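# Seat the L-shaped part in its matching pocket

## Task

Set the L-shaped part into the pocket shaped to fit it, lying flat against the pocket floor, so that it stays that way once the robot lets go.

## Robot and tools

Robot: two six-joint arms, left_arm and right_arm, standing on either side of a table. right_arm has a right hand, left_arm its mirror-image left hand. Each hand has index, middle and ring fingers plus a thumb, 16 motors in all. A loose object may get a brief outside nudge. The reference page from show_instructions shows the part and its tray.

Frames. Scene frame: origin at table-top height, halfway between the nominal bases; +z up, +x away from the robots over the table, left_arm toward +y (image left/right need not match). Calibrated bases: left_arm at (-0.036, +0.336, +0.013) m, right_arm at (-0.055, -0.466, +0.013) m, each yawed very slightly. Hand poses, velocities and targets are reported in that arm's own base frame; fixed cameras and the table use the scene frame. Printed positions may be a few cm off, more at long reach.

Hand point axes (right hand): +z runs along straightened fingers toward the tips, +y points out of the palm face (the palm surface sits at y = -0.062 m), +x runs across the palm away from the thumb. On the left hand +x points toward the thumb. Straight fingertips reach roughly z = +0.12 m. A rigid mast on the palm side near the wrist (|x| 0.05 to 0.10, z -0.16 to -0.11, out to y = +0.06) can strike things.

A row is 48 numbers, each in [-1, 1], always both arms: left dx, dy, dz, rx, ry, rz; 16 left hand slots; left current_limit, speed; then the same 24 for the right. Pose numbers are offsets, not poses: measured from the arm's Hand target as it stood when the action (or move) began, along that arm's base axes, with rotation about the Hand target position. 1.0 equals 0.6 m or 180 degrees; rx, ry, rz form a single rotation vector. Repeating an offset moves further. All zeros re-requests the current Hand target. Orientation commands are clipped to 32 degrees from the measured orientation each step.

Hand slots: only the first four carry grasp numbers a, b, c, d (absolute goals, -1 to +1); the other 12 must be exactly 0 or the row is rejected. All four 0 is the open hand. a curls index and middle at their outer joints; b bends all three fingers at the knuckle; c swings the thumb in front of the palm and draws the index toward it; d curls the ring finger. A pinch near (0.25 to 0.5, 0.25 to 0.5, 0.75, 0) brings index and thumb tips a few cm in front of the palm. To keep a grip, resend the same grasp numbers. current_limit is an absolute setting mapping -1..+1 to 0..550 mA per motor (start +0.4); speed sets finger speed as (speed+1)/2 of 8.5 rad/s (start -0.6). Both persist until changed.

Tools:
- execute_actions(actions, cameras): actions is a list of actions; each action is up to 15 rows, one per 1/30 s step, a short action repeating its final row. Each row in an action counts from that action's start. Images come only with an empty list or when cameras names them.
- move(target, speed, blend, stop_force, zero, blocking, cameras): target is one 48-number row or a list of up to 15 rows, every row an offset from the same starting Hand targets. Straight-line paths, no obstacle avoidance, capped at 10 s. speed 0.002 to 3.6 m/s (default 0.25), one value or one per target; turning limited to twice that in rad/s. blend in m rounds corners of a list. stop_force 3 to 120 N ends an arm's path when its wrist sensor feels that much push against its motion; it is unreliable while the hand rotates and cannot be combined with blocking=false. zero (default true) re-zeroes before moving. Result line "move:" reports done, off_target, moving, held or fault, and limits such as paced or held.
- wait(seconds 0 to 10), stop(), zoom_image(camera, region [x0, y0, x1, y1], at most 504 px per side), show_instructions(), zero_wrist_force(arm), finished_scene(scene = 1).

Cameras: cam_high, cam_low, cam_left_wrist, cam_right_wrist, each 672x504.

Results: Hand target (the last commanded pose, base of the next offsets), end_effector_position (m) and quat_wxyz, velocities, Joint positions and torques, hand_goal, hand_measured, hand_current_ma, hand_state (moving, goal, blocked, overload), hand_current_limit, hand_speed, Wrist force and torque in the end effector axes plus the peak since last shown. A hand point often rests short of its target; send the shortfall as a further offset.

Avoid: outside force of about 150 N or joint contact torque beyond limits (wrist joints 26.3 N m) causes a 10 s arm fault; the arms are stiff, so aim only slightly into contacts and move slowly near them. Keep the arms and hands apart; a collision between them can fail everything. Don't let any motor sit at 495 mA or more for 5 s. Watch MOTOR HOT lines to prevent overheating stops. Don't route a path close to an arm's own base. Don't drop parts, release them while moving, slam into fixed things, or let anything leave the table.

Each tool is called by a JSON object that holds its "method" and its "body".

Reference images:

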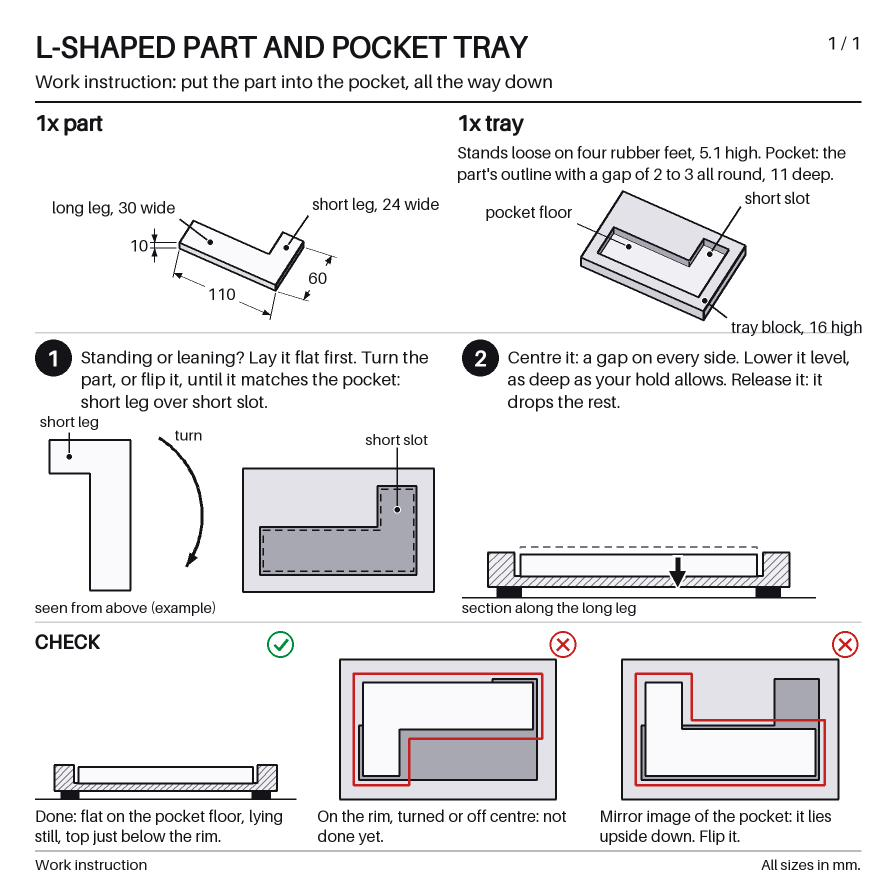

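## Session

{"method": "execute_actions", "body": {"actions": []}}

Scene clock: 0.00 s.
left_arm: end_effector_position=(+0.8761, -0.3294, +0.2207) hand_goal=(-0.754, +0.000, -0.576, -0.696, -0.754, +0.000, -0.576, -0.696, -0.754, +0.000, -0.576, -0.696, -0.714, -0.678, -0.226, -0.168) hand_measured=(-0.754, +0.000, -0.576, -0.696, -0.754, +0.000, -0.576, -0.696, -0.754, +0.000, -0.576, -0.696, -0.714, -0.678, -0.226, -0.168) hand_current_ma=(+0, +0, +0, +0, +0, +0, +0, +0, +0, +0, +0, +0, +0, +0, +0, +0) hand_state=(goal, goal, goal, goal, goal, goal, goal, goal, goal, goal, goal, goal, goal, goal, goal, goal) hand_current_limit=0.40 hand_speed=-0.60 end_effector_quat_wxyz=(+0.680, +0.524, +0.485, -0.167) | right_arm: end_effector_position=(+0.6143, +0.2025, +0.3415) hand_goal=(-0.754, +0.000, -0.576, -0.696, -0.754, +0.000, -0.576, -0.696, -0.754, +0.000, -0.576, -0.696, -0.714, -0.678, -0.226, -0.168) hand_measured=(-0.754, +0.000, -0.576, -0.696, -0.754, +0.000, -0.576, -0.696, -0.754, +0.000, -0.576, -0.696, -0.714, -0.678, -0.226, -0.168) hand_current_ma=(+0, +0, +0, +0, +0, +0, +0, +0, +0, +0, +0, +0, +0, +0, +0, +0) hand_state=(goal, goal, goal, goal, goal, goal, goal, goal, goal, goal, goal, goal, goal, goal, goal, goal) hand_current_limit=0.40 hand_speed=-0.60 end_effector_quat_wxyz=(-0.117, +0.116, +0.975, -0.147)
Joint positions: left_arm=[3.091 -2.714 -1.091 0.628 0.557 -0.959] | right_arm=[0.086 -1.164 1.005 -1.116 -1.809 -1.213]
Joint velocities: within noise
Joint torques (N m): no reading
Motor temperatures (°C): left_arm=[23 23 23 30 27 28] | right_arm=[23 24 25 30 27 28]
Wrist force (N): no reading
Wrist torque (N m): no reading
Wrist force, peak (N): no reading
Hand target: left_arm +0.8761, -0.3294, +0.2207; +0.680, +0.524, +0.485, -0.167 | right_arm +0.6143, +0.2025, +0.3415; -0.117, +0.116, +0.975, -0.147

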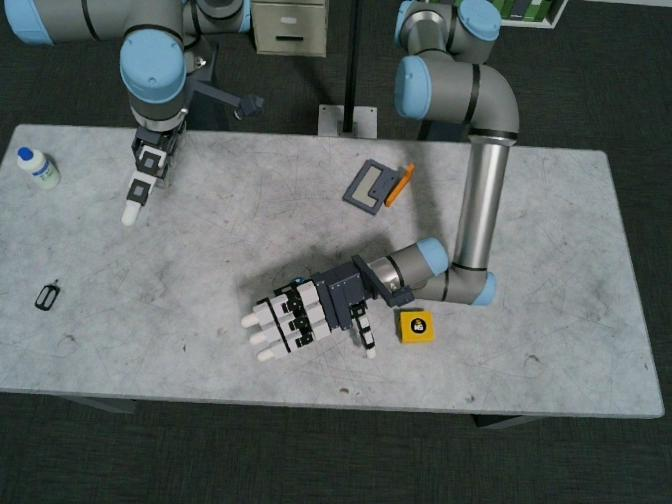

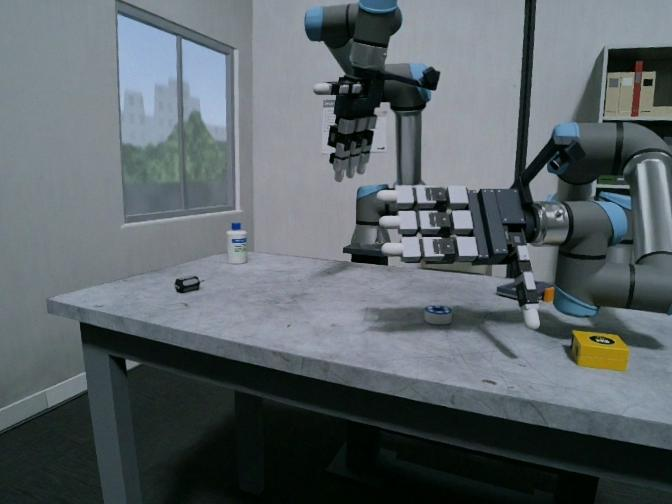

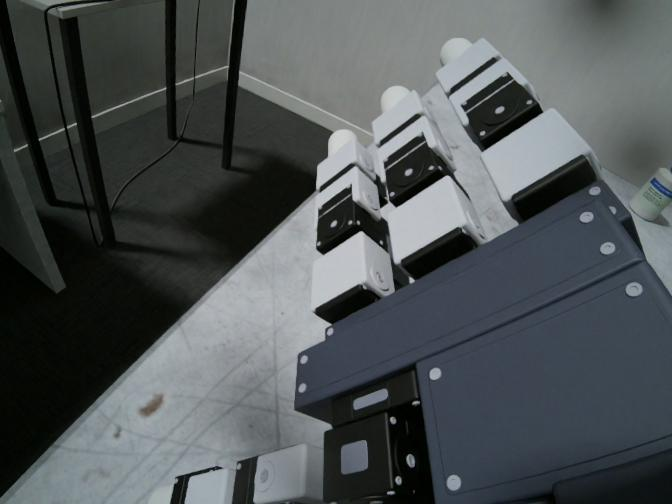

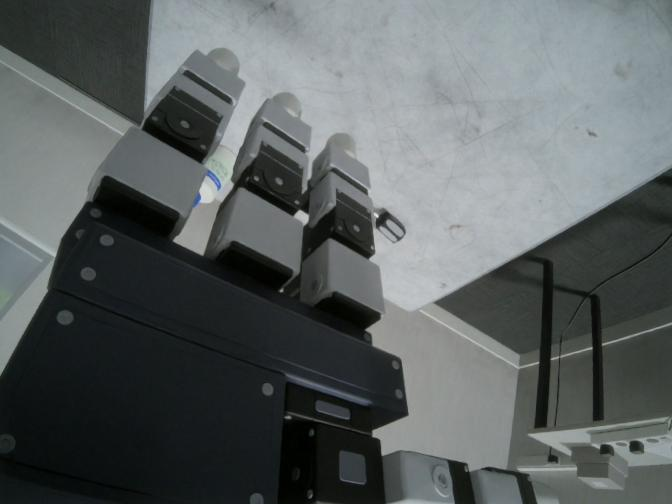

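{"method": "zoom_image", "body": {"camera": "cam_high", "region": [310, 130, 450, 235]}}

{"method": "zoom_image", "body": {"camera": "cam_low", "region": [440, 230, 620, 365]}}

{"method": "show_instructions", "body": {}}

Scaled by 3.600 from the camera's 672x504 image, which has a finer 960x720 frame.

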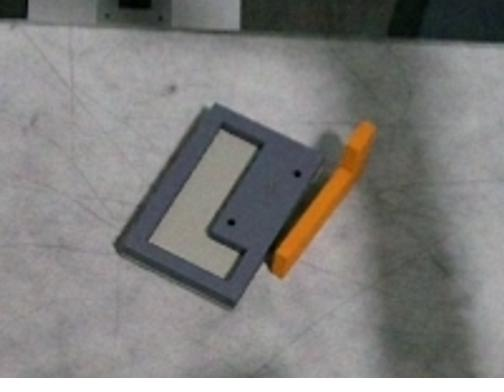

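Scaled by 2.800 from the camera's 672x504 image, which has a finer 960x720 frame.

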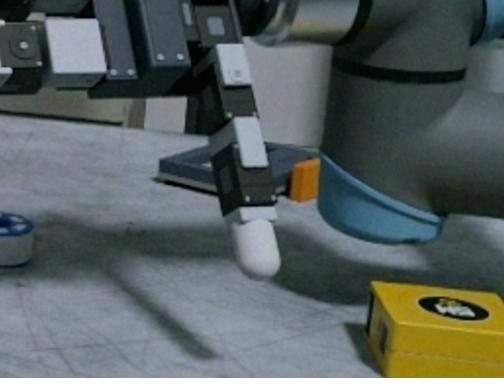

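Reference images for this scene: L-shaped part and pocket tray page 1.

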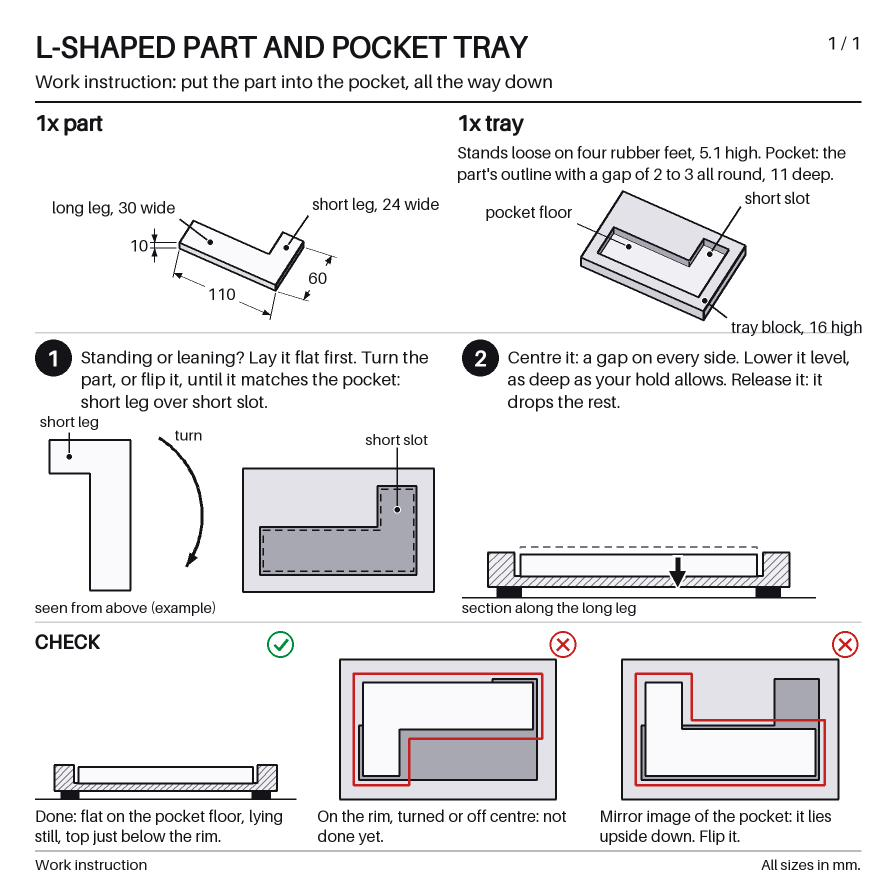

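{"method": "move", "body": {"target": [[-0.25,0.05,0.12,0.0405,0.186,0.009,0.4,0.25,0.75,0.8,0,0,0,0,0,0,0,0,0,0,0,0,0.4,-0.6,0,0,0,0,0,0,0,0,0,0,0,0,0,0,0,0,0,0,0,0,0,0,0.4,-0.6],[-0.85,0.215,0.05,0.135,0.62,0.03,0.4,0.25,0.75,0.8,0,0,0,0,0,0,0,0,0,0,0,0,0.4,-0.6,0,0,0,0,0,0,0,0,0,0,0,0,0,0,0,0,0,0,0,0,0,0,0.4,-0.6]], "blend": [0.05,0], "speed": 0.3, "cameras": ["all"]}}

Scene clock: 22.70 s.
left_arm: end_effector_position=(+0.3662, -0.2005, +0.2507) hand_goal=(-0.270, +0.000, +0.198, -0.370, -0.372, +0.000, +0.110, -0.346, -0.242, +0.000, +0.700, +0.170, +0.524, -0.680, -0.042, -0.048) hand_measured=(-0.272, +0.000, +0.194, -0.372, -0.372, +0.000, +0.106, -0.350, -0.244, -0.002, +0.696, +0.168, +0.522, -0.680, -0.042, -0.050) hand_current_ma=(+0, +0, -1, -1, +0, +0, -1, -1, +0, +0, -1, +0, +0, +0, +0, +0) hand_state=(goal, goal, goal, goal, goal, goal, goal, goal, goal, goal, goal, goal, goal, goal, goal, goal) hand_current_limit=0.40 hand_speed=-0.60 end_effector_quat_wxyz=(-0.115, +0.249, +0.871, -0.407) | right_arm: end_effector_position=(+0.6143, +0.2025, +0.3415) hand_goal=(-0.750, +0.000, -0.580, -0.700, -0.750, +0.000, -0.580, -0.700, -0.750, +0.000, -0.580, -0.700, -0.710, -0.680, -0.230, -0.170) hand_measured=(-0.748, +0.000, -0.576, -0.698, -0.748, +0.000, -0.576, -0.698, -0.748, +0.000, -0.576, -0.698, -0.710, -0.678, -0.224, -0.168) hand_current_ma=(+8, +0, +14, +12, +8, +0, +14, +11, +7, +0, +15, +11, +1, +11, +35, +14) hand_state=(goal, goal, goal, goal, goal, goal, goal, goal, goal, goal, goal, goal, goal, goal, goal, goal) hand_current_limit=0.40 hand_speed=-0.60 end_effector_quat_wxyz=(-0.117, +0.116, +0.975, -0.147)
Joint positions: left_arm=[3.195 -1.509 -1.804 -1.997 0.891 -0.743] | right_arm=[0.086 -1.164 1.005 -1.116 -1.809 -1.213]
Joint torques (N m): left_arm=[8.65 27.95 13.83 -0.58 1.89 0.63] | right_arm=[1.03 -40.85 -22.44 -1.91 -0.54 0.18]
Wrist force (N): left_arm=[-1.8 3.7 2.2] | right_arm=[0.0 -0.1 0.1]
Wrist torque (N m): left_arm=[0.05 0.02 -0.04] | right_arm=[-0.02 -0.01 0.00]
Wrist force, peak (N): left_arm=[-1.2 4.0 2.6] | right_arm=[-0.1 -0.3 0.8]
Hand target: left_arm +0.3661, -0.2004, +0.2507; -0.116, +0.249, +0.871, -0.407 | right_arm +0.6143, +0.2025, +0.3415; -0.117, +0.116, +0.975, -0.147
Off the commanded pose: left_arm 0.000 m, 0 deg | right_arm 0.000 m, 0 deg.
move: done; blend cut to 0 m at target 1

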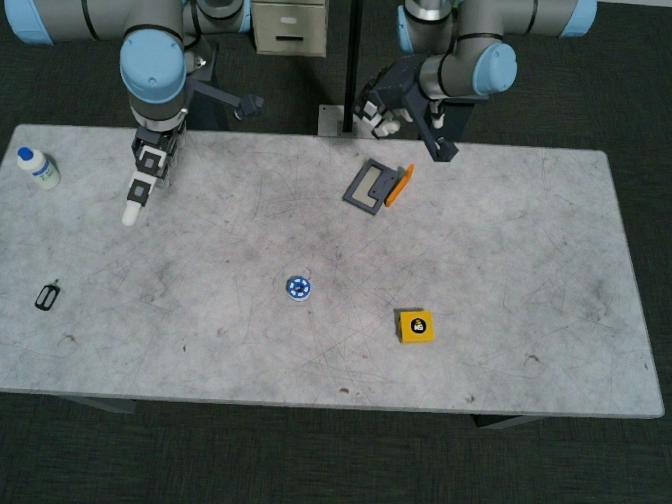

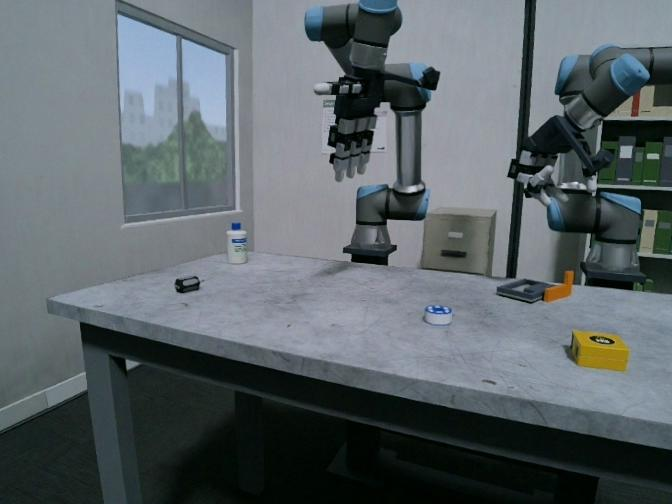

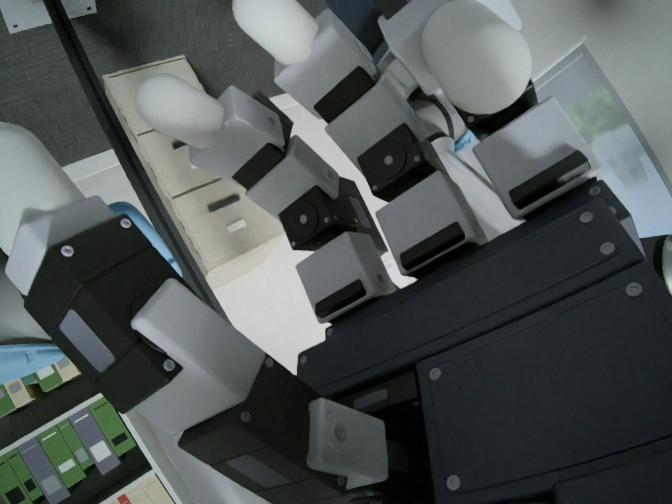

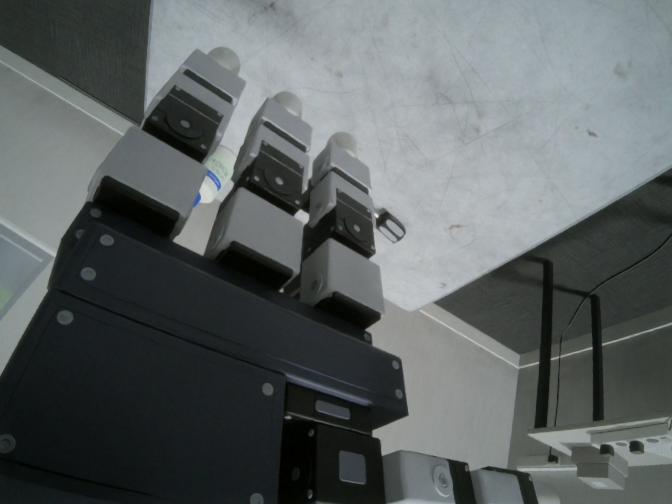

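{"method": "zoom_image", "body": {"camera": "cam_high", "region": [340, 70, 480, 220]}}

{"method": "zoom_image", "body": {"camera": "cam_low", "region": [470, 100, 650, 320]}}

Scaled by 3.360 from the camera's 672x504 image, which has a finer 960x720 frame.

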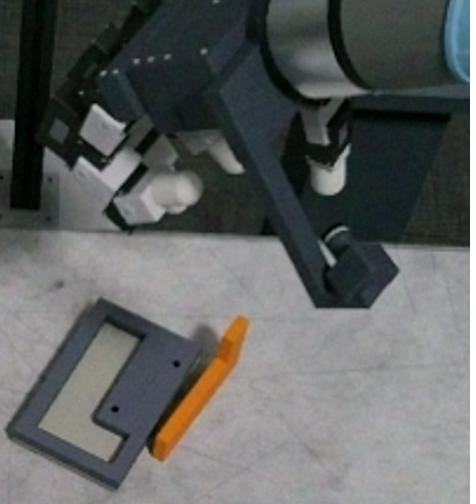

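Scaled by 2.291 from the camera's 672x504 image, which has a finer 960x720 frame.

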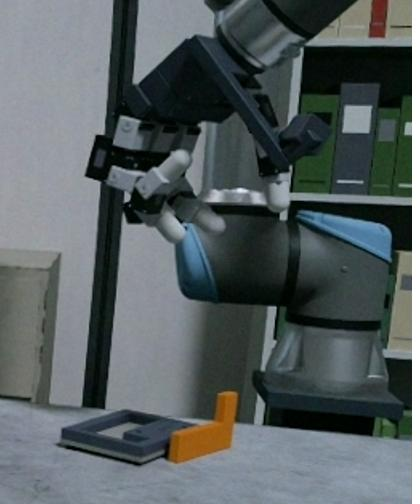

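{"method": "zoom_image", "body": {"camera": "cam_high", "region": [340, 150, 424, 220]}}

{"method": "zoom_image", "body": {"camera": "cam_low", "region": [490, 260, 590, 315]}}

Scaled by 6.000 from the camera's 672x504 image, which has a finer 960x720 frame.

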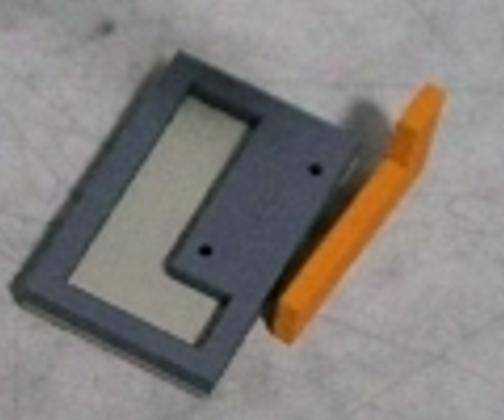

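Scaled by 5.040 from the camera's 672x504 image, which has a finer 960x720 frame.

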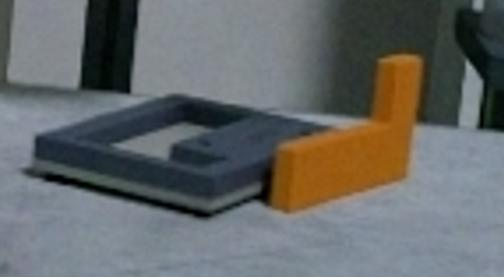

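{"method": "move", "body": {"target": [-0.0742,0.0017,-0.151,-0.1475,0.0986,-0.0193,0,0.5,0.75,0.8,0,0,0,0,0,0,0,0,0,0,0,0,0.4,-0.6,0,0,0,0,0,0,0,0,0,0,0,0,0,0,0,0,0,0,0,0,0,0,0.4,-0.6], "speed": 0.25, "cameras": ["cam_high", "cam_low", "cam_left_wrist"]}}

Scene clock: 43.00 s.
left_arm: end_effector_position=(+0.3216, -0.1994, +0.1601) hand_goal=(+0.108, +0.000, -0.238, -0.800, -0.036, +0.000, -0.480, -0.926, +0.172, +0.000, +0.700, +0.080, +0.564, -0.680, -0.042, -0.158) hand_measured=(+0.110, +0.000, -0.236, -0.798, -0.032, +0.000, -0.476, -0.922, +0.170, -0.002, +0.696, +0.082, +0.562, -0.680, -0.042, -0.156) hand_current_ma=(+0, +0, +0, +1, +1, +0, +1, +1, +0, +0, -1, +0, +0, +0, +0, +0) hand_state=(goal, goal, goal, goal, goal, goal, goal, goal, goal, goal, goal, goal, goal, goal, goal, goal) hand_current_limit=0.40 hand_speed=-0.60 end_effector_quat_wxyz=(-0.199, +0.230, +0.719, -0.624) | right_arm: end_effector_position=(+0.6143, +0.2025, +0.3415) hand_goal=(-0.750, +0.000, -0.580, -0.700, -0.750, +0.000, -0.580, -0.700, -0.750, +0.000, -0.580, -0.700, -0.710, -0.680, -0.230, -0.170) hand_measured=(-0.748, +0.000, -0.576, -0.698, -0.748, +0.000, -0.576, -0.698, -0.748, +0.000, -0.576, -0.698, -0.710, -0.678, -0.224, -0.168) hand_current_ma=(+8, +0, +14, +12, +8, +0, +14, +11, +7, +0, +15, +11, +1, +11, +35, +14) hand_state=(goal, goal, goal, goal, goal, goal, goal, goal, goal, goal, goal, goal, goal, goal, goal, goal) hand_current_limit=0.40 hand_speed=-0.60 end_effector_quat_wxyz=(-0.117, +0.116, +0.975, -0.147)
Joint positions: left_arm=[3.352 -1.79 -1.895 -2.408 0.837 -0.129] | right_arm=[0.086 -1.164 1.005 -1.116 -1.809 -1.213]
Joint torques (N m): left_arm=[8.02 22.21 9.29 -2.72 2.66 1.34] | right_arm=[0.02 -40.66 -22.65 -2.06 -0.5 0.24]
Wrist force (N): left_arm=[-1.6 4.3 1.3] | right_arm=[0.1 -0.1 0.3]
Wrist torque (N m): left_arm=[0.13 -0.02 -0.22] | right_arm=[-0.03 -0.02 0.01]
Wrist force, peak (N): left_arm=[-1.4 4.9 1.3] | right_arm=[-0.4 -0.2 0.6]
Hand target: left_arm +0.3216, -0.1994, +0.1601; -0.200, +0.230, +0.719, -0.625 | right_arm +0.6143, +0.2025, +0.3415; -0.117, +0.116, +0.975, -0.147
Off the commanded pose: left_arm 0.000 m, 0 deg | right_arm 0.000 m, 0 deg.
move: done
Images, in order (width x height): cam_high 672x504, cam_low 672x504, cam_left_wrist 672x504.

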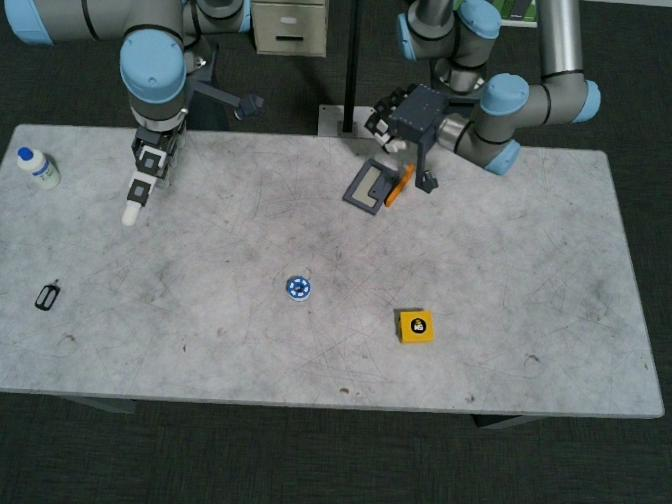

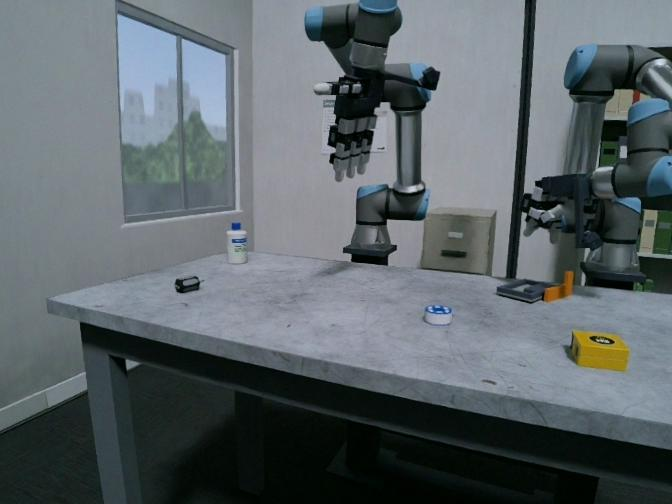

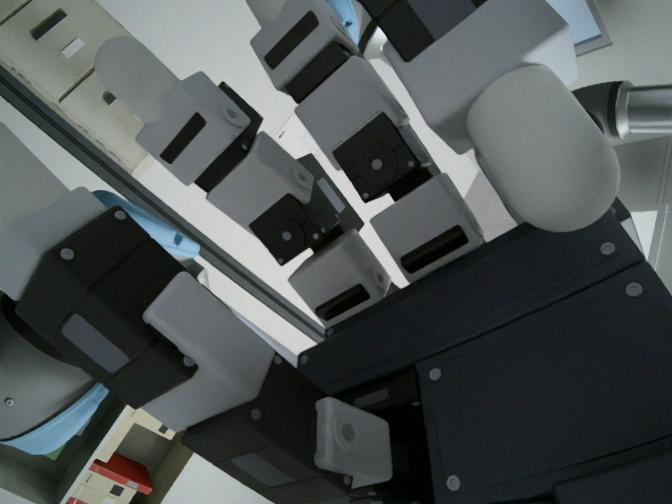

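{"method": "zoom_image", "body": {"camera": "cam_high", "region": [340, 80, 456, 220]}}

{"method": "zoom_image", "body": {"camera": "cam_low", "region": [480, 160, 640, 320]}}

Scaled by 3.600 from the camera's 672x504 image, which has a finer 960x720 frame.

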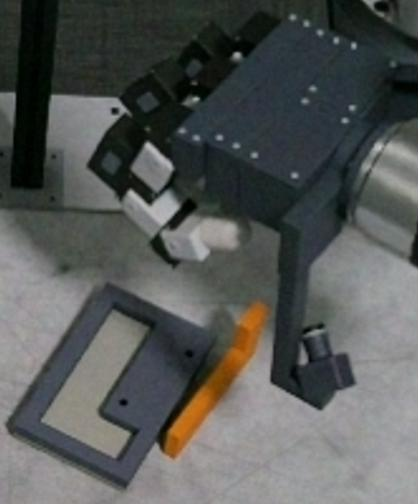

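Scaled by 3.150 from the camera's 672x504 image, which has a finer 960x720 frame.

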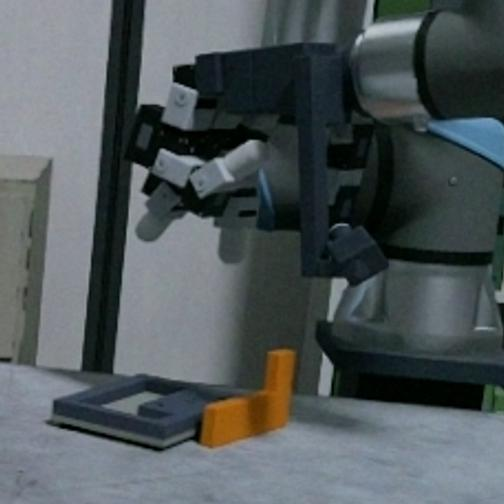

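{"method": "zoom_image", "body": {"camera": "cam_low", "region": [515, 170, 615, 260]}}

{"method": "zoom_image", "body": {"camera": "cam_high", "region": [360, 80, 450, 160]}}

Scaled by 5.040 from the camera's 672x504 image, which has a finer 960x720 frame.

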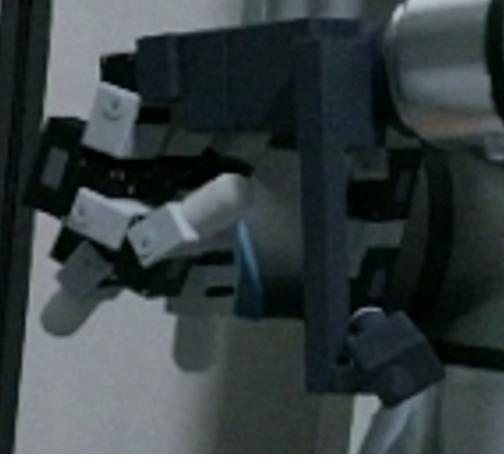

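Scaled by 5.600 from the camera's 672x504 image, which has a finer 960x720 frame.

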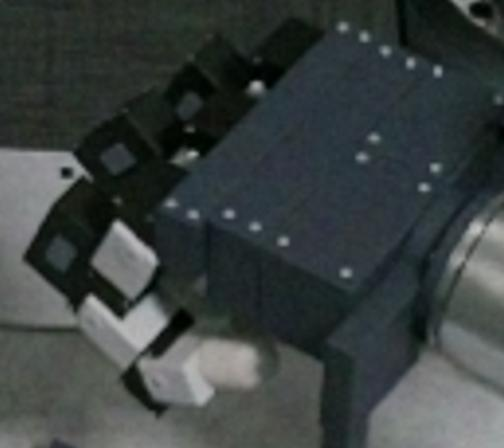

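{"method": "move", "body": {"target": [0.0203,-0.0128,-0.0833,0,0,0,0,0.5,0.75,0.8,0,0,0,0,0,0,0,0,0,0,0,0,0.4,-0.6,0,0,0,0,0,0,0,0,0,0,0,0,0,0,0,0,0,0,0,0,0,0,0.4,-0.6], "speed": 0.2, "cameras": ["cam_high", "cam_low", "cam_left_wrist"]}}

{"method": "zoom_image", "body": {"camera": "cam_high", "region": [340, 110, 456, 220]}}

{"method": "zoom_image", "body": {"camera": "cam_low", "region": [490, 190, 620, 310]}}

Scene clock: 48.00 s.
left_arm: end_effector_position=(+0.3337, -0.2071, +0.1103) hand_goal=(+0.108, +0.000, -0.238, -0.800, -0.036, +0.000, -0.480, -0.926, +0.172, +0.000, +0.700, +0.080, +0.564, -0.680, -0.042, -0.158) hand_measured=(+0.110, +0.000, -0.236, -0.798, -0.032, +0.000, -0.476, -0.922, +0.170, -0.002, +0.696, +0.082, +0.562, -0.680, -0.042, -0.156) hand_current_ma=(+0, +0, +0, +1, +1, +0, +1, +1, +0, +0, -1, +0, +0, +0, +0, +0) hand_state=(goal, goal, goal, goal, goal, goal, goal, goal, goal, goal, goal, goal, goal, goal, goal, goal) hand_current_limit=0.40 hand_speed=-0.60 end_effector_quat_wxyz=(-0.200, +0.230, +0.719, -0.625) | right_arm: end_effector_position=(+0.6143, +0.2025, +0.3415) hand_goal=(-0.750, +0.000, -0.580, -0.700, -0.750, +0.000, -0.580, -0.700, -0.750, +0.000, -0.580, -0.700, -0.710, -0.680, -0.230, -0.170) hand_measured=(-0.748, +0.000, -0.576, -0.698, -0.748, +0.000, -0.576, -0.698, -0.748, +0.000, -0.576, -0.698, -0.710, -0.678, -0.224, -0.168) hand_current_ma=(+8, +0, +14, +12, +8, +0, +14, +11, +7, +0, +15, +11, +1, +11, +35, +14) hand_state=(goal, goal, goal, goal, goal, goal, goal, goal, goal, goal, goal, goal, goal, goal, goal, goal) hand_current_limit=0.40 hand_speed=-0.60 end_effector_quat_wxyz=(-0.117, +0.116, +0.975, -0.147)
Joint positions: left_arm=[3.33 -1.887 -1.919 -2.283 0.816 -0.134] | right_arm=[0.086 -1.164 1.005 -1.116 -1.809 -1.213]
Joint torques (N m): left_arm=[-9.92 25.71 7.6 1.28 -3.07 -2] | right_arm=[0.16 -41.46 -22.47 -2.25 -0.43 0.42]
Wrist force (N): left_arm=[-1.7 4.6 1.1] | right_arm=[-0.1 -0.1 0.0]
Wrist torque (N m): left_arm=[0.19 -0.02 -0.07] | right_arm=[-0.01 0.00 -0.01]
Wrist force, peak (N): left_arm=[-2.0 5.1 1.2] | right_arm=[-0.6 -0.3 0.1]
Hand target: left_arm +0.3337, -0.2071, +0.1101; -0.200, +0.230, +0.719, -0.625 | right_arm +0.6143, +0.2025, +0.3415; -0.117, +0.116, +0.975, -0.147
Off the commanded pose: left_arm 0.000 m, 0 deg | right_arm 0.000 m, 0 deg.
move: done
Images, in order (width x height): cam_high 672x504, cam_low 672x504, cam_left_wrist 672x504.

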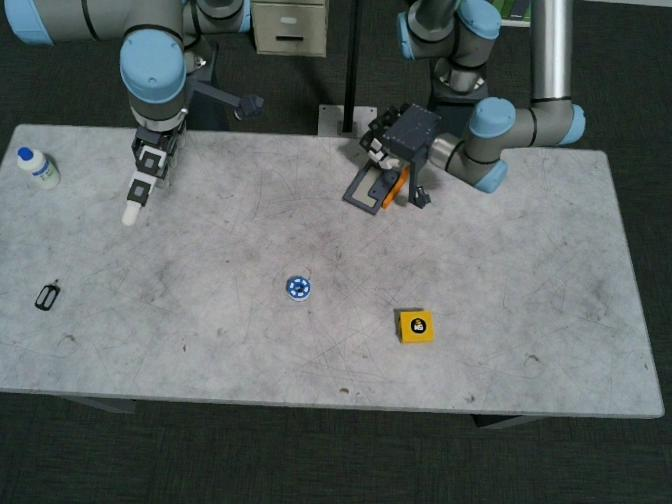

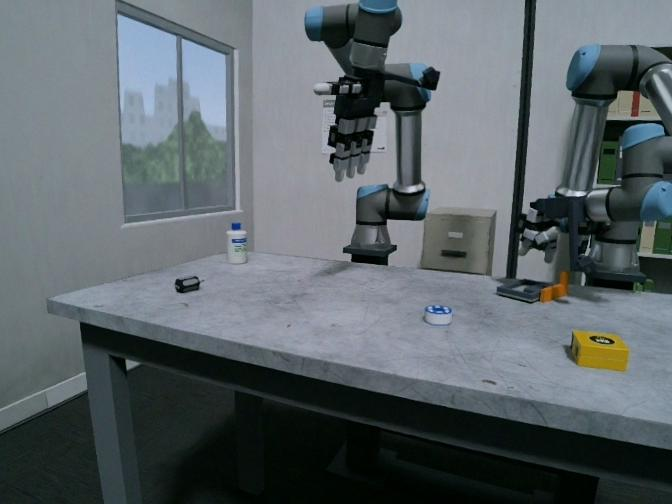

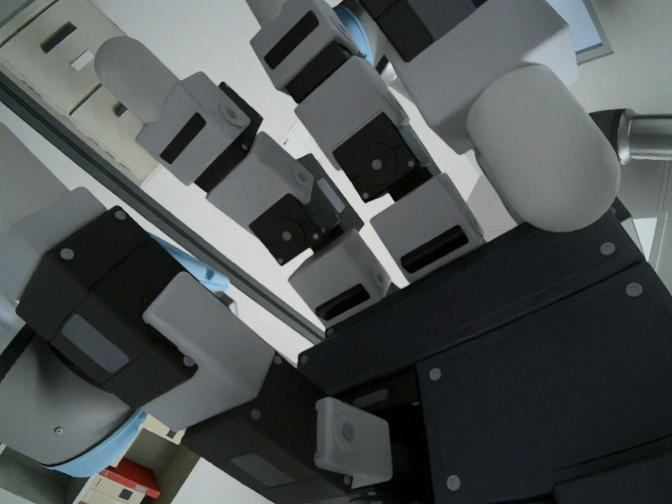

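Scaled by 4.345 from the camera's 672x504 image, which has a finer 960x720 frame.

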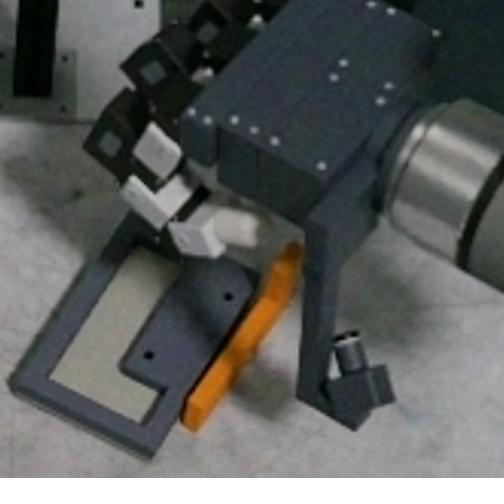

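Scaled by 3.877 from the camera's 672x504 image, which has a finer 960x720 frame.

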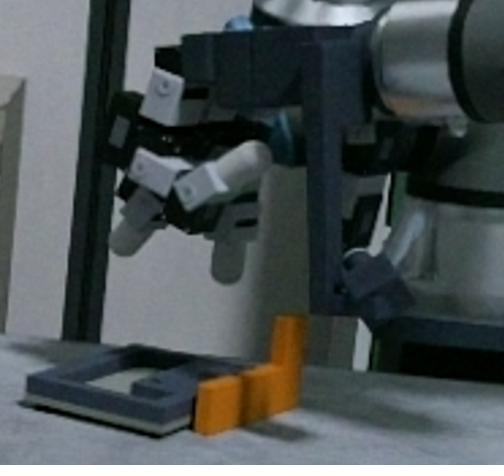

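{"method": "move", "body": {"target": [0.0167,0,-0.0117,0,0,0,0,0.5,0.75,0.8,0,0,0,0,0,0,0,0,0,0,0,0,0.4,-0.6,0,0,0,0,0,0,0,0,0,0,0,0,0,0,0,0,0,0,0,0,0,0,0.4,-0.6], "speed": 0.15, "cameras": ["cam_high", "cam_low", "cam_left_wrist"]}}

{"method": "zoom_image", "body": {"camera": "cam_high", "region": [360, 130, 440, 210]}}

{"method": "zoom_image", "body": {"camera": "cam_low", "region": [510, 220, 600, 310]}}

{"method": "zoom_image", "body": {"camera": "cam_left_wrist", "region": [0, 0, 336, 330]}}

Scene clock: 52.43 s.
left_arm: end_effector_position=(+0.3436, -0.2071, +0.1032) hand_goal=(+0.108, +0.000, -0.238, -0.800, -0.036, +0.000, -0.480, -0.926, +0.172, +0.000, +0.700, +0.080, +0.564, -0.680, -0.042, -0.158) hand_measured=(+0.110, +0.000, -0.236, -0.798, -0.032, +0.000, -0.476, -0.922, +0.170, -0.002, +0.696, +0.082, +0.562, -0.680, -0.042, -0.156) hand_current_ma=(+0, +0, +0, +1, +1, +0, +1, +1, +0, +0, -1, +0, +0, +0, +0, +0) hand_state=(goal, goal, goal, goal, goal, goal, goal, goal, goal, goal, goal, goal, goal, goal, goal, goal) hand_current_limit=0.40 hand_speed=-0.60 end_effector_quat_wxyz=(-0.200, +0.230, +0.719, -0.625) | right_arm: end_effector_position=(+0.6143, +0.2025, +0.3415) hand_goal=(-0.750, +0.000, -0.580, -0.700, -0.750, +0.000, -0.580, -0.700, -0.750, +0.000, -0.580, -0.700, -0.710, -0.680, -0.230, -0.170) hand_measured=(-0.748, +0.000, -0.576, -0.698, -0.748, +0.000, -0.576, -0.698, -0.748, +0.000, -0.576, -0.698, -0.710, -0.678, -0.224, -0.168) hand_current_ma=(+8, +0, +14, +12, +8, +0, +14, +11, +7, +0, +15, +11, +1, +11, +35, +14) hand_state=(goal, goal, goal, goal, goal, goal, goal, goal, goal, goal, goal, goal, goal, goal, goal, goal) hand_current_limit=0.40 hand_speed=-0.60 end_effector_quat_wxyz=(-0.117, +0.116, +0.975, -0.147)
Joint positions: left_arm=[3.326 -1.918 -1.897 -2.273 0.812 -0.135] | right_arm=[0.086 -1.164 1.005 -1.116 -1.809 -1.213]
Joint torques (N m): left_arm=[-10.98 25.39 26.81 0.88 -3.09 -1.88] | right_arm=[-0.11 -41.55 -22.95 -2.28 -0.42 0.37]
Wrist force (N): left_arm=[-1.8 4.1 1.2] | right_arm=[0.1 0.1 0.2]
Wrist torque (N m): left_arm=[0.12 0.00 -0.07] | right_arm=[-0.01 -0.03 0.00]
Wrist force, peak (N): left_arm=[-1.7 4.8 1.2] | right_arm=[-0.6 0.1 -0.2]
Hand target: left_arm +0.3438, -0.2071, +0.1031; -0.200, +0.230, +0.719, -0.625 | right_arm +0.6143, +0.2025, +0.3415; -0.117, +0.116, +0.975, -0.147
Off the commanded pose: left_arm 0.000 m, 0 deg | right_arm 0.000 m, 0 deg.
move: done
Images, in order (width x height): cam_high 672x504, cam_low 672x504, cam_left_wrist 672x504.

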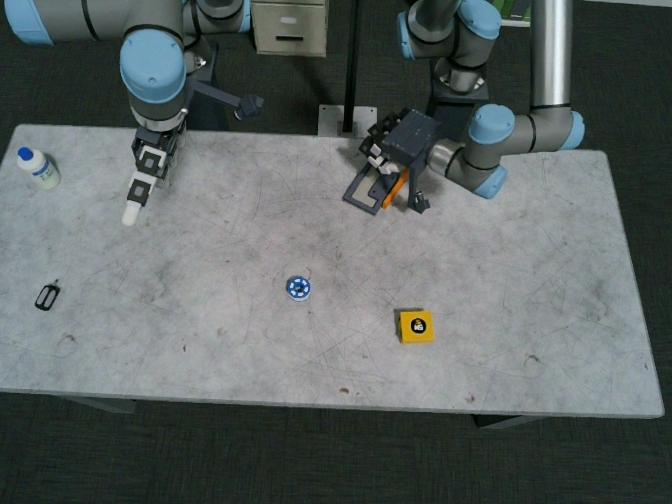

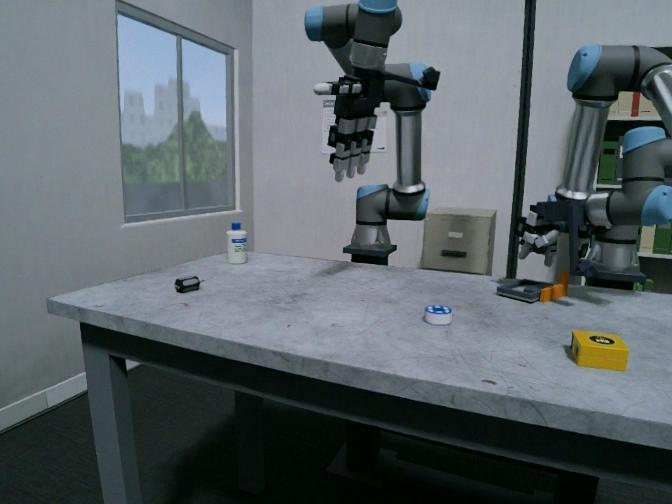

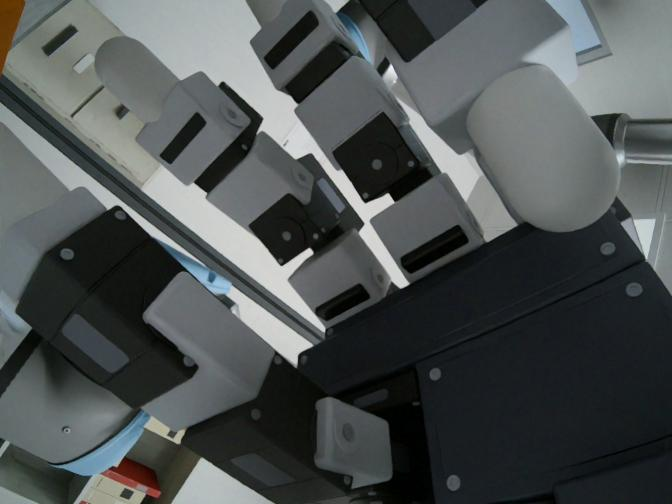

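Scaled by 6.300 from the camera's 672x504 image, which has a finer 960x720 frame.

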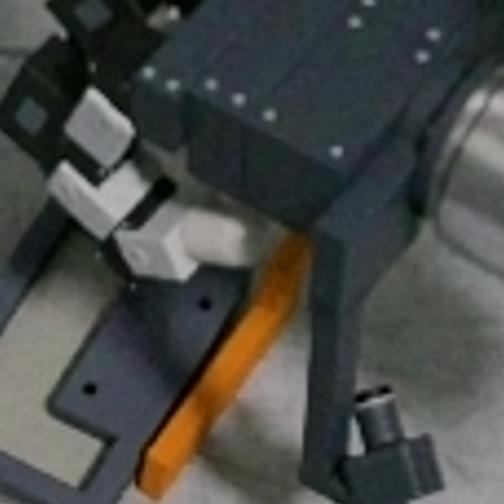

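Scaled by 5.600 from the camera's 672x504 image, which has a finer 960x720 frame.

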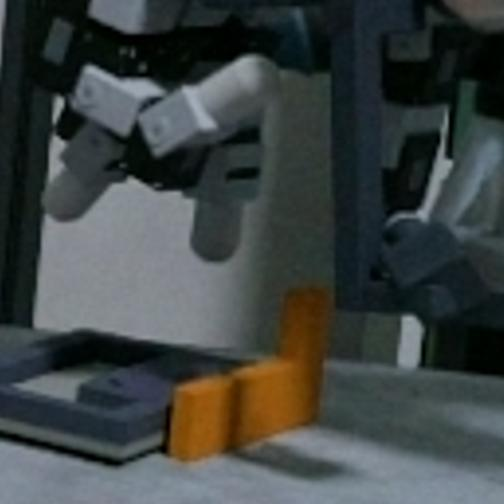

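Scaled by 1.500 from the camera's 672x504 image, which has a finer 960x720 frame.

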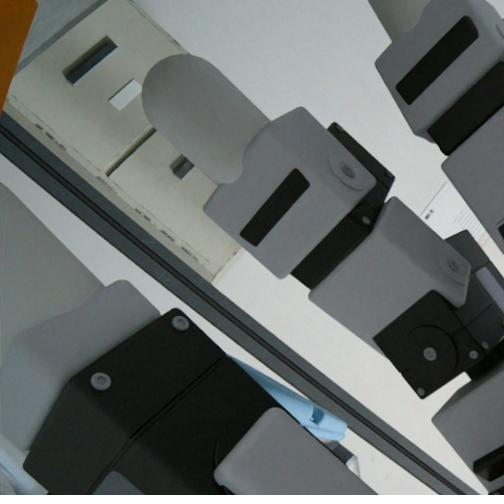

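{"method": "move", "body": {"target": [0,0,-0.025,0,0,0,0,0.5,0.75,0.8,0,0,0,0,0,0,0,0,0,0,0,0,0.4,-0.6,0,0,0,0,0,0,0,0,0,0,0,0,0,0,0,0,0,0,0,0,0,0,0.4,-0.6], "speed": 0.03, "stop_force": 4, "cameras": ["cam_high", "cam_low", "cam_left_wrist"]}}

{"method": "zoom_image", "body": {"camera": "cam_high", "region": [360, 130, 440, 210]}}

{"method": "zoom_image", "body": {"camera": "cam_low", "region": [510, 220, 600, 310]}}

{"method": "zoom_image", "body": {"camera": "cam_left_wrist", "region": [0, 0, 336, 330]}}

Scene clock: 56.10 s.
left_arm: end_effector_position=(+0.3438, -0.2071, +0.0881) hand_goal=(+0.108, +0.000, -0.238, -0.800, -0.036, +0.000, -0.480, -0.926, +0.172, +0.000, +0.700, +0.080, +0.564, -0.680, -0.042, -0.158) hand_measured=(+0.110, +0.000, -0.236, -0.798, -0.032, +0.000, -0.476, -0.922, +0.170, -0.002, +0.696, +0.082, +0.562, -0.680, -0.042, -0.156) hand_current_ma=(+0, +0, +0, +1, +1, +0, +1, +1, +0, +0, -1, +0, +0, +0, +0, +0) hand_state=(goal, goal, goal, goal, goal, goal, goal, goal, goal, goal, goal, goal, goal, goal, goal, goal) hand_current_limit=0.40 hand_speed=-0.60 end_effector_quat_wxyz=(-0.200, +0.230, +0.719, -0.625) | right_arm: end_effector_position=(+0.6143, +0.2025, +0.3415) hand_goal=(-0.750, +0.000, -0.580, -0.700, -0.750, +0.000, -0.580, -0.700, -0.750, +0.000, -0.580, -0.700, -0.710, -0.680, -0.230, -0.170) hand_measured=(-0.748, +0.000, -0.576, -0.698, -0.748, +0.000, -0.576, -0.698, -0.748, +0.000, -0.576, -0.698, -0.710, -0.678, -0.224, -0.168) hand_current_ma=(+8, +0, +14, +12, +8, +0, +14, +11, +7, +0, +15, +11, +1, +11, +35, +14) hand_state=(goal, goal, goal, goal, goal, goal, goal, goal, goal, goal, goal, goal, goal, goal, goal, goal) hand_current_limit=0.40 hand_speed=-0.60 end_effector_quat_wxyz=(-0.117, +0.116, +0.975, -0.147)
Joint positions: left_arm=[3.326 -1.943 -1.911 -2.235 0.812 -0.135] | right_arm=[0.086 -1.164 1.005 -1.116 -1.809 -1.213]
Joint torques (N m): left_arm=[-8.52 26.8 6.93 1.08 -1.62 -0.02] | right_arm=[0.35 -42.23 -22.3 -2.44 -0.37 0.49]
Wrist force (N): left_arm=[-1.6 4.2 1.2] | right_arm=[0.0 -0.6 -0.1]
Wrist torque (N m): left_arm=[0.14 0.00 -0.05] | right_arm=[-0.07 -0.01 -0.02]
Wrist force, peak (N): left_arm=[-1.8 4.6 1.1] | right_arm=[0.0 -0.6 -0.1]
Hand target: left_arm +0.3438, -0.2071, +0.0881; -0.200, +0.230, +0.719, -0.625 | right_arm +0.6143, +0.2025, +0.3415; -0.117, +0.116, +0.975, -0.147
Off the commanded pose: left_arm 0.000 m, 0 deg | right_arm 0.000 m, 0 deg.
move: done
Images, in order (width x height): cam_high 672x504, cam_low 672x504, cam_left_wrist 672x504.

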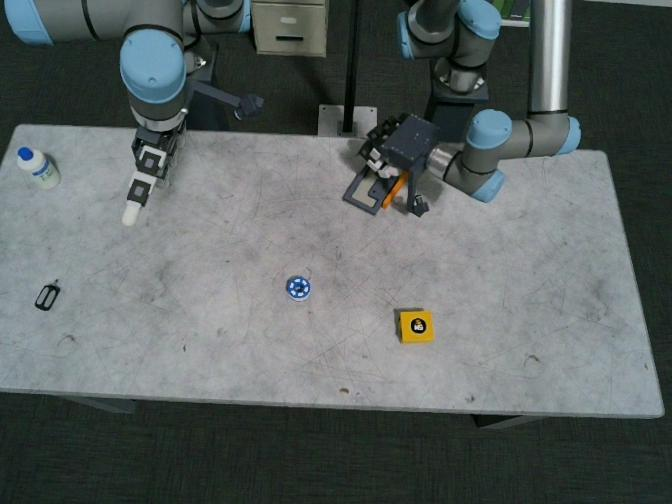

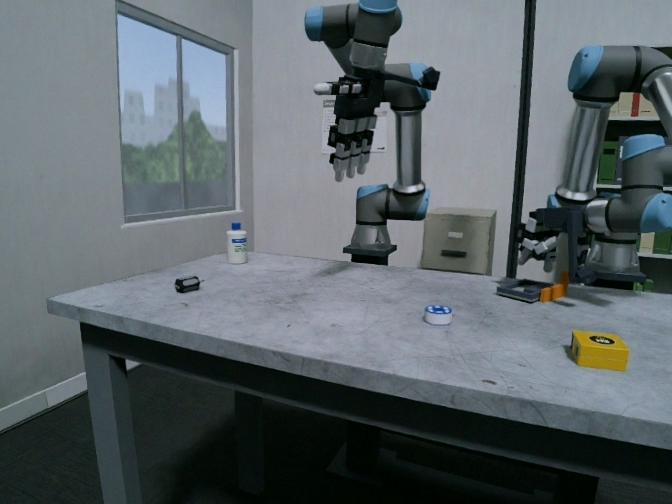

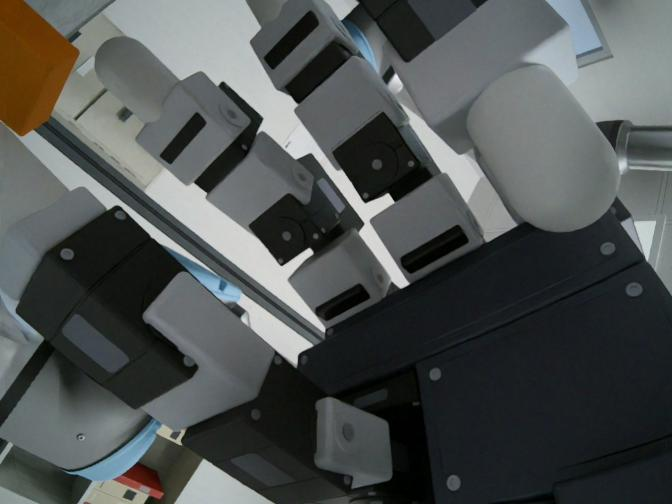

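Scaled by 6.300 from the camera's 672x504 image, which has a finer 960x720 frame.

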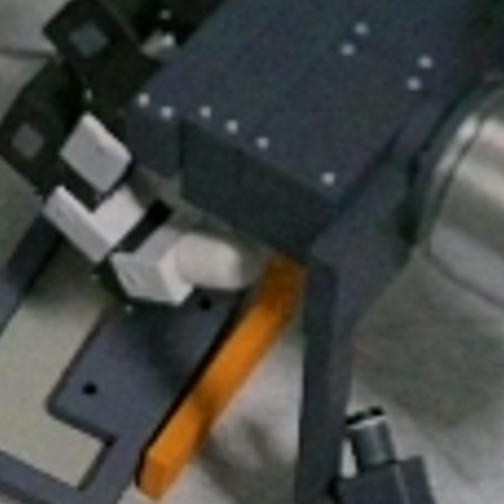

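Scaled by 5.600 from the camera's 672x504 image, which has a finer 960x720 frame.

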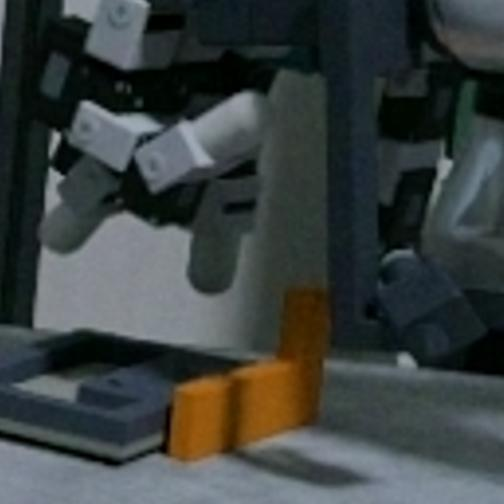

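Scaled by 1.500 from the camera's 672x504 image, which has a finer 960x720 frame.

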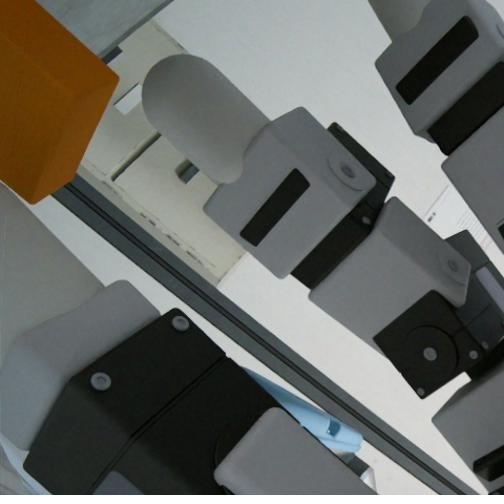

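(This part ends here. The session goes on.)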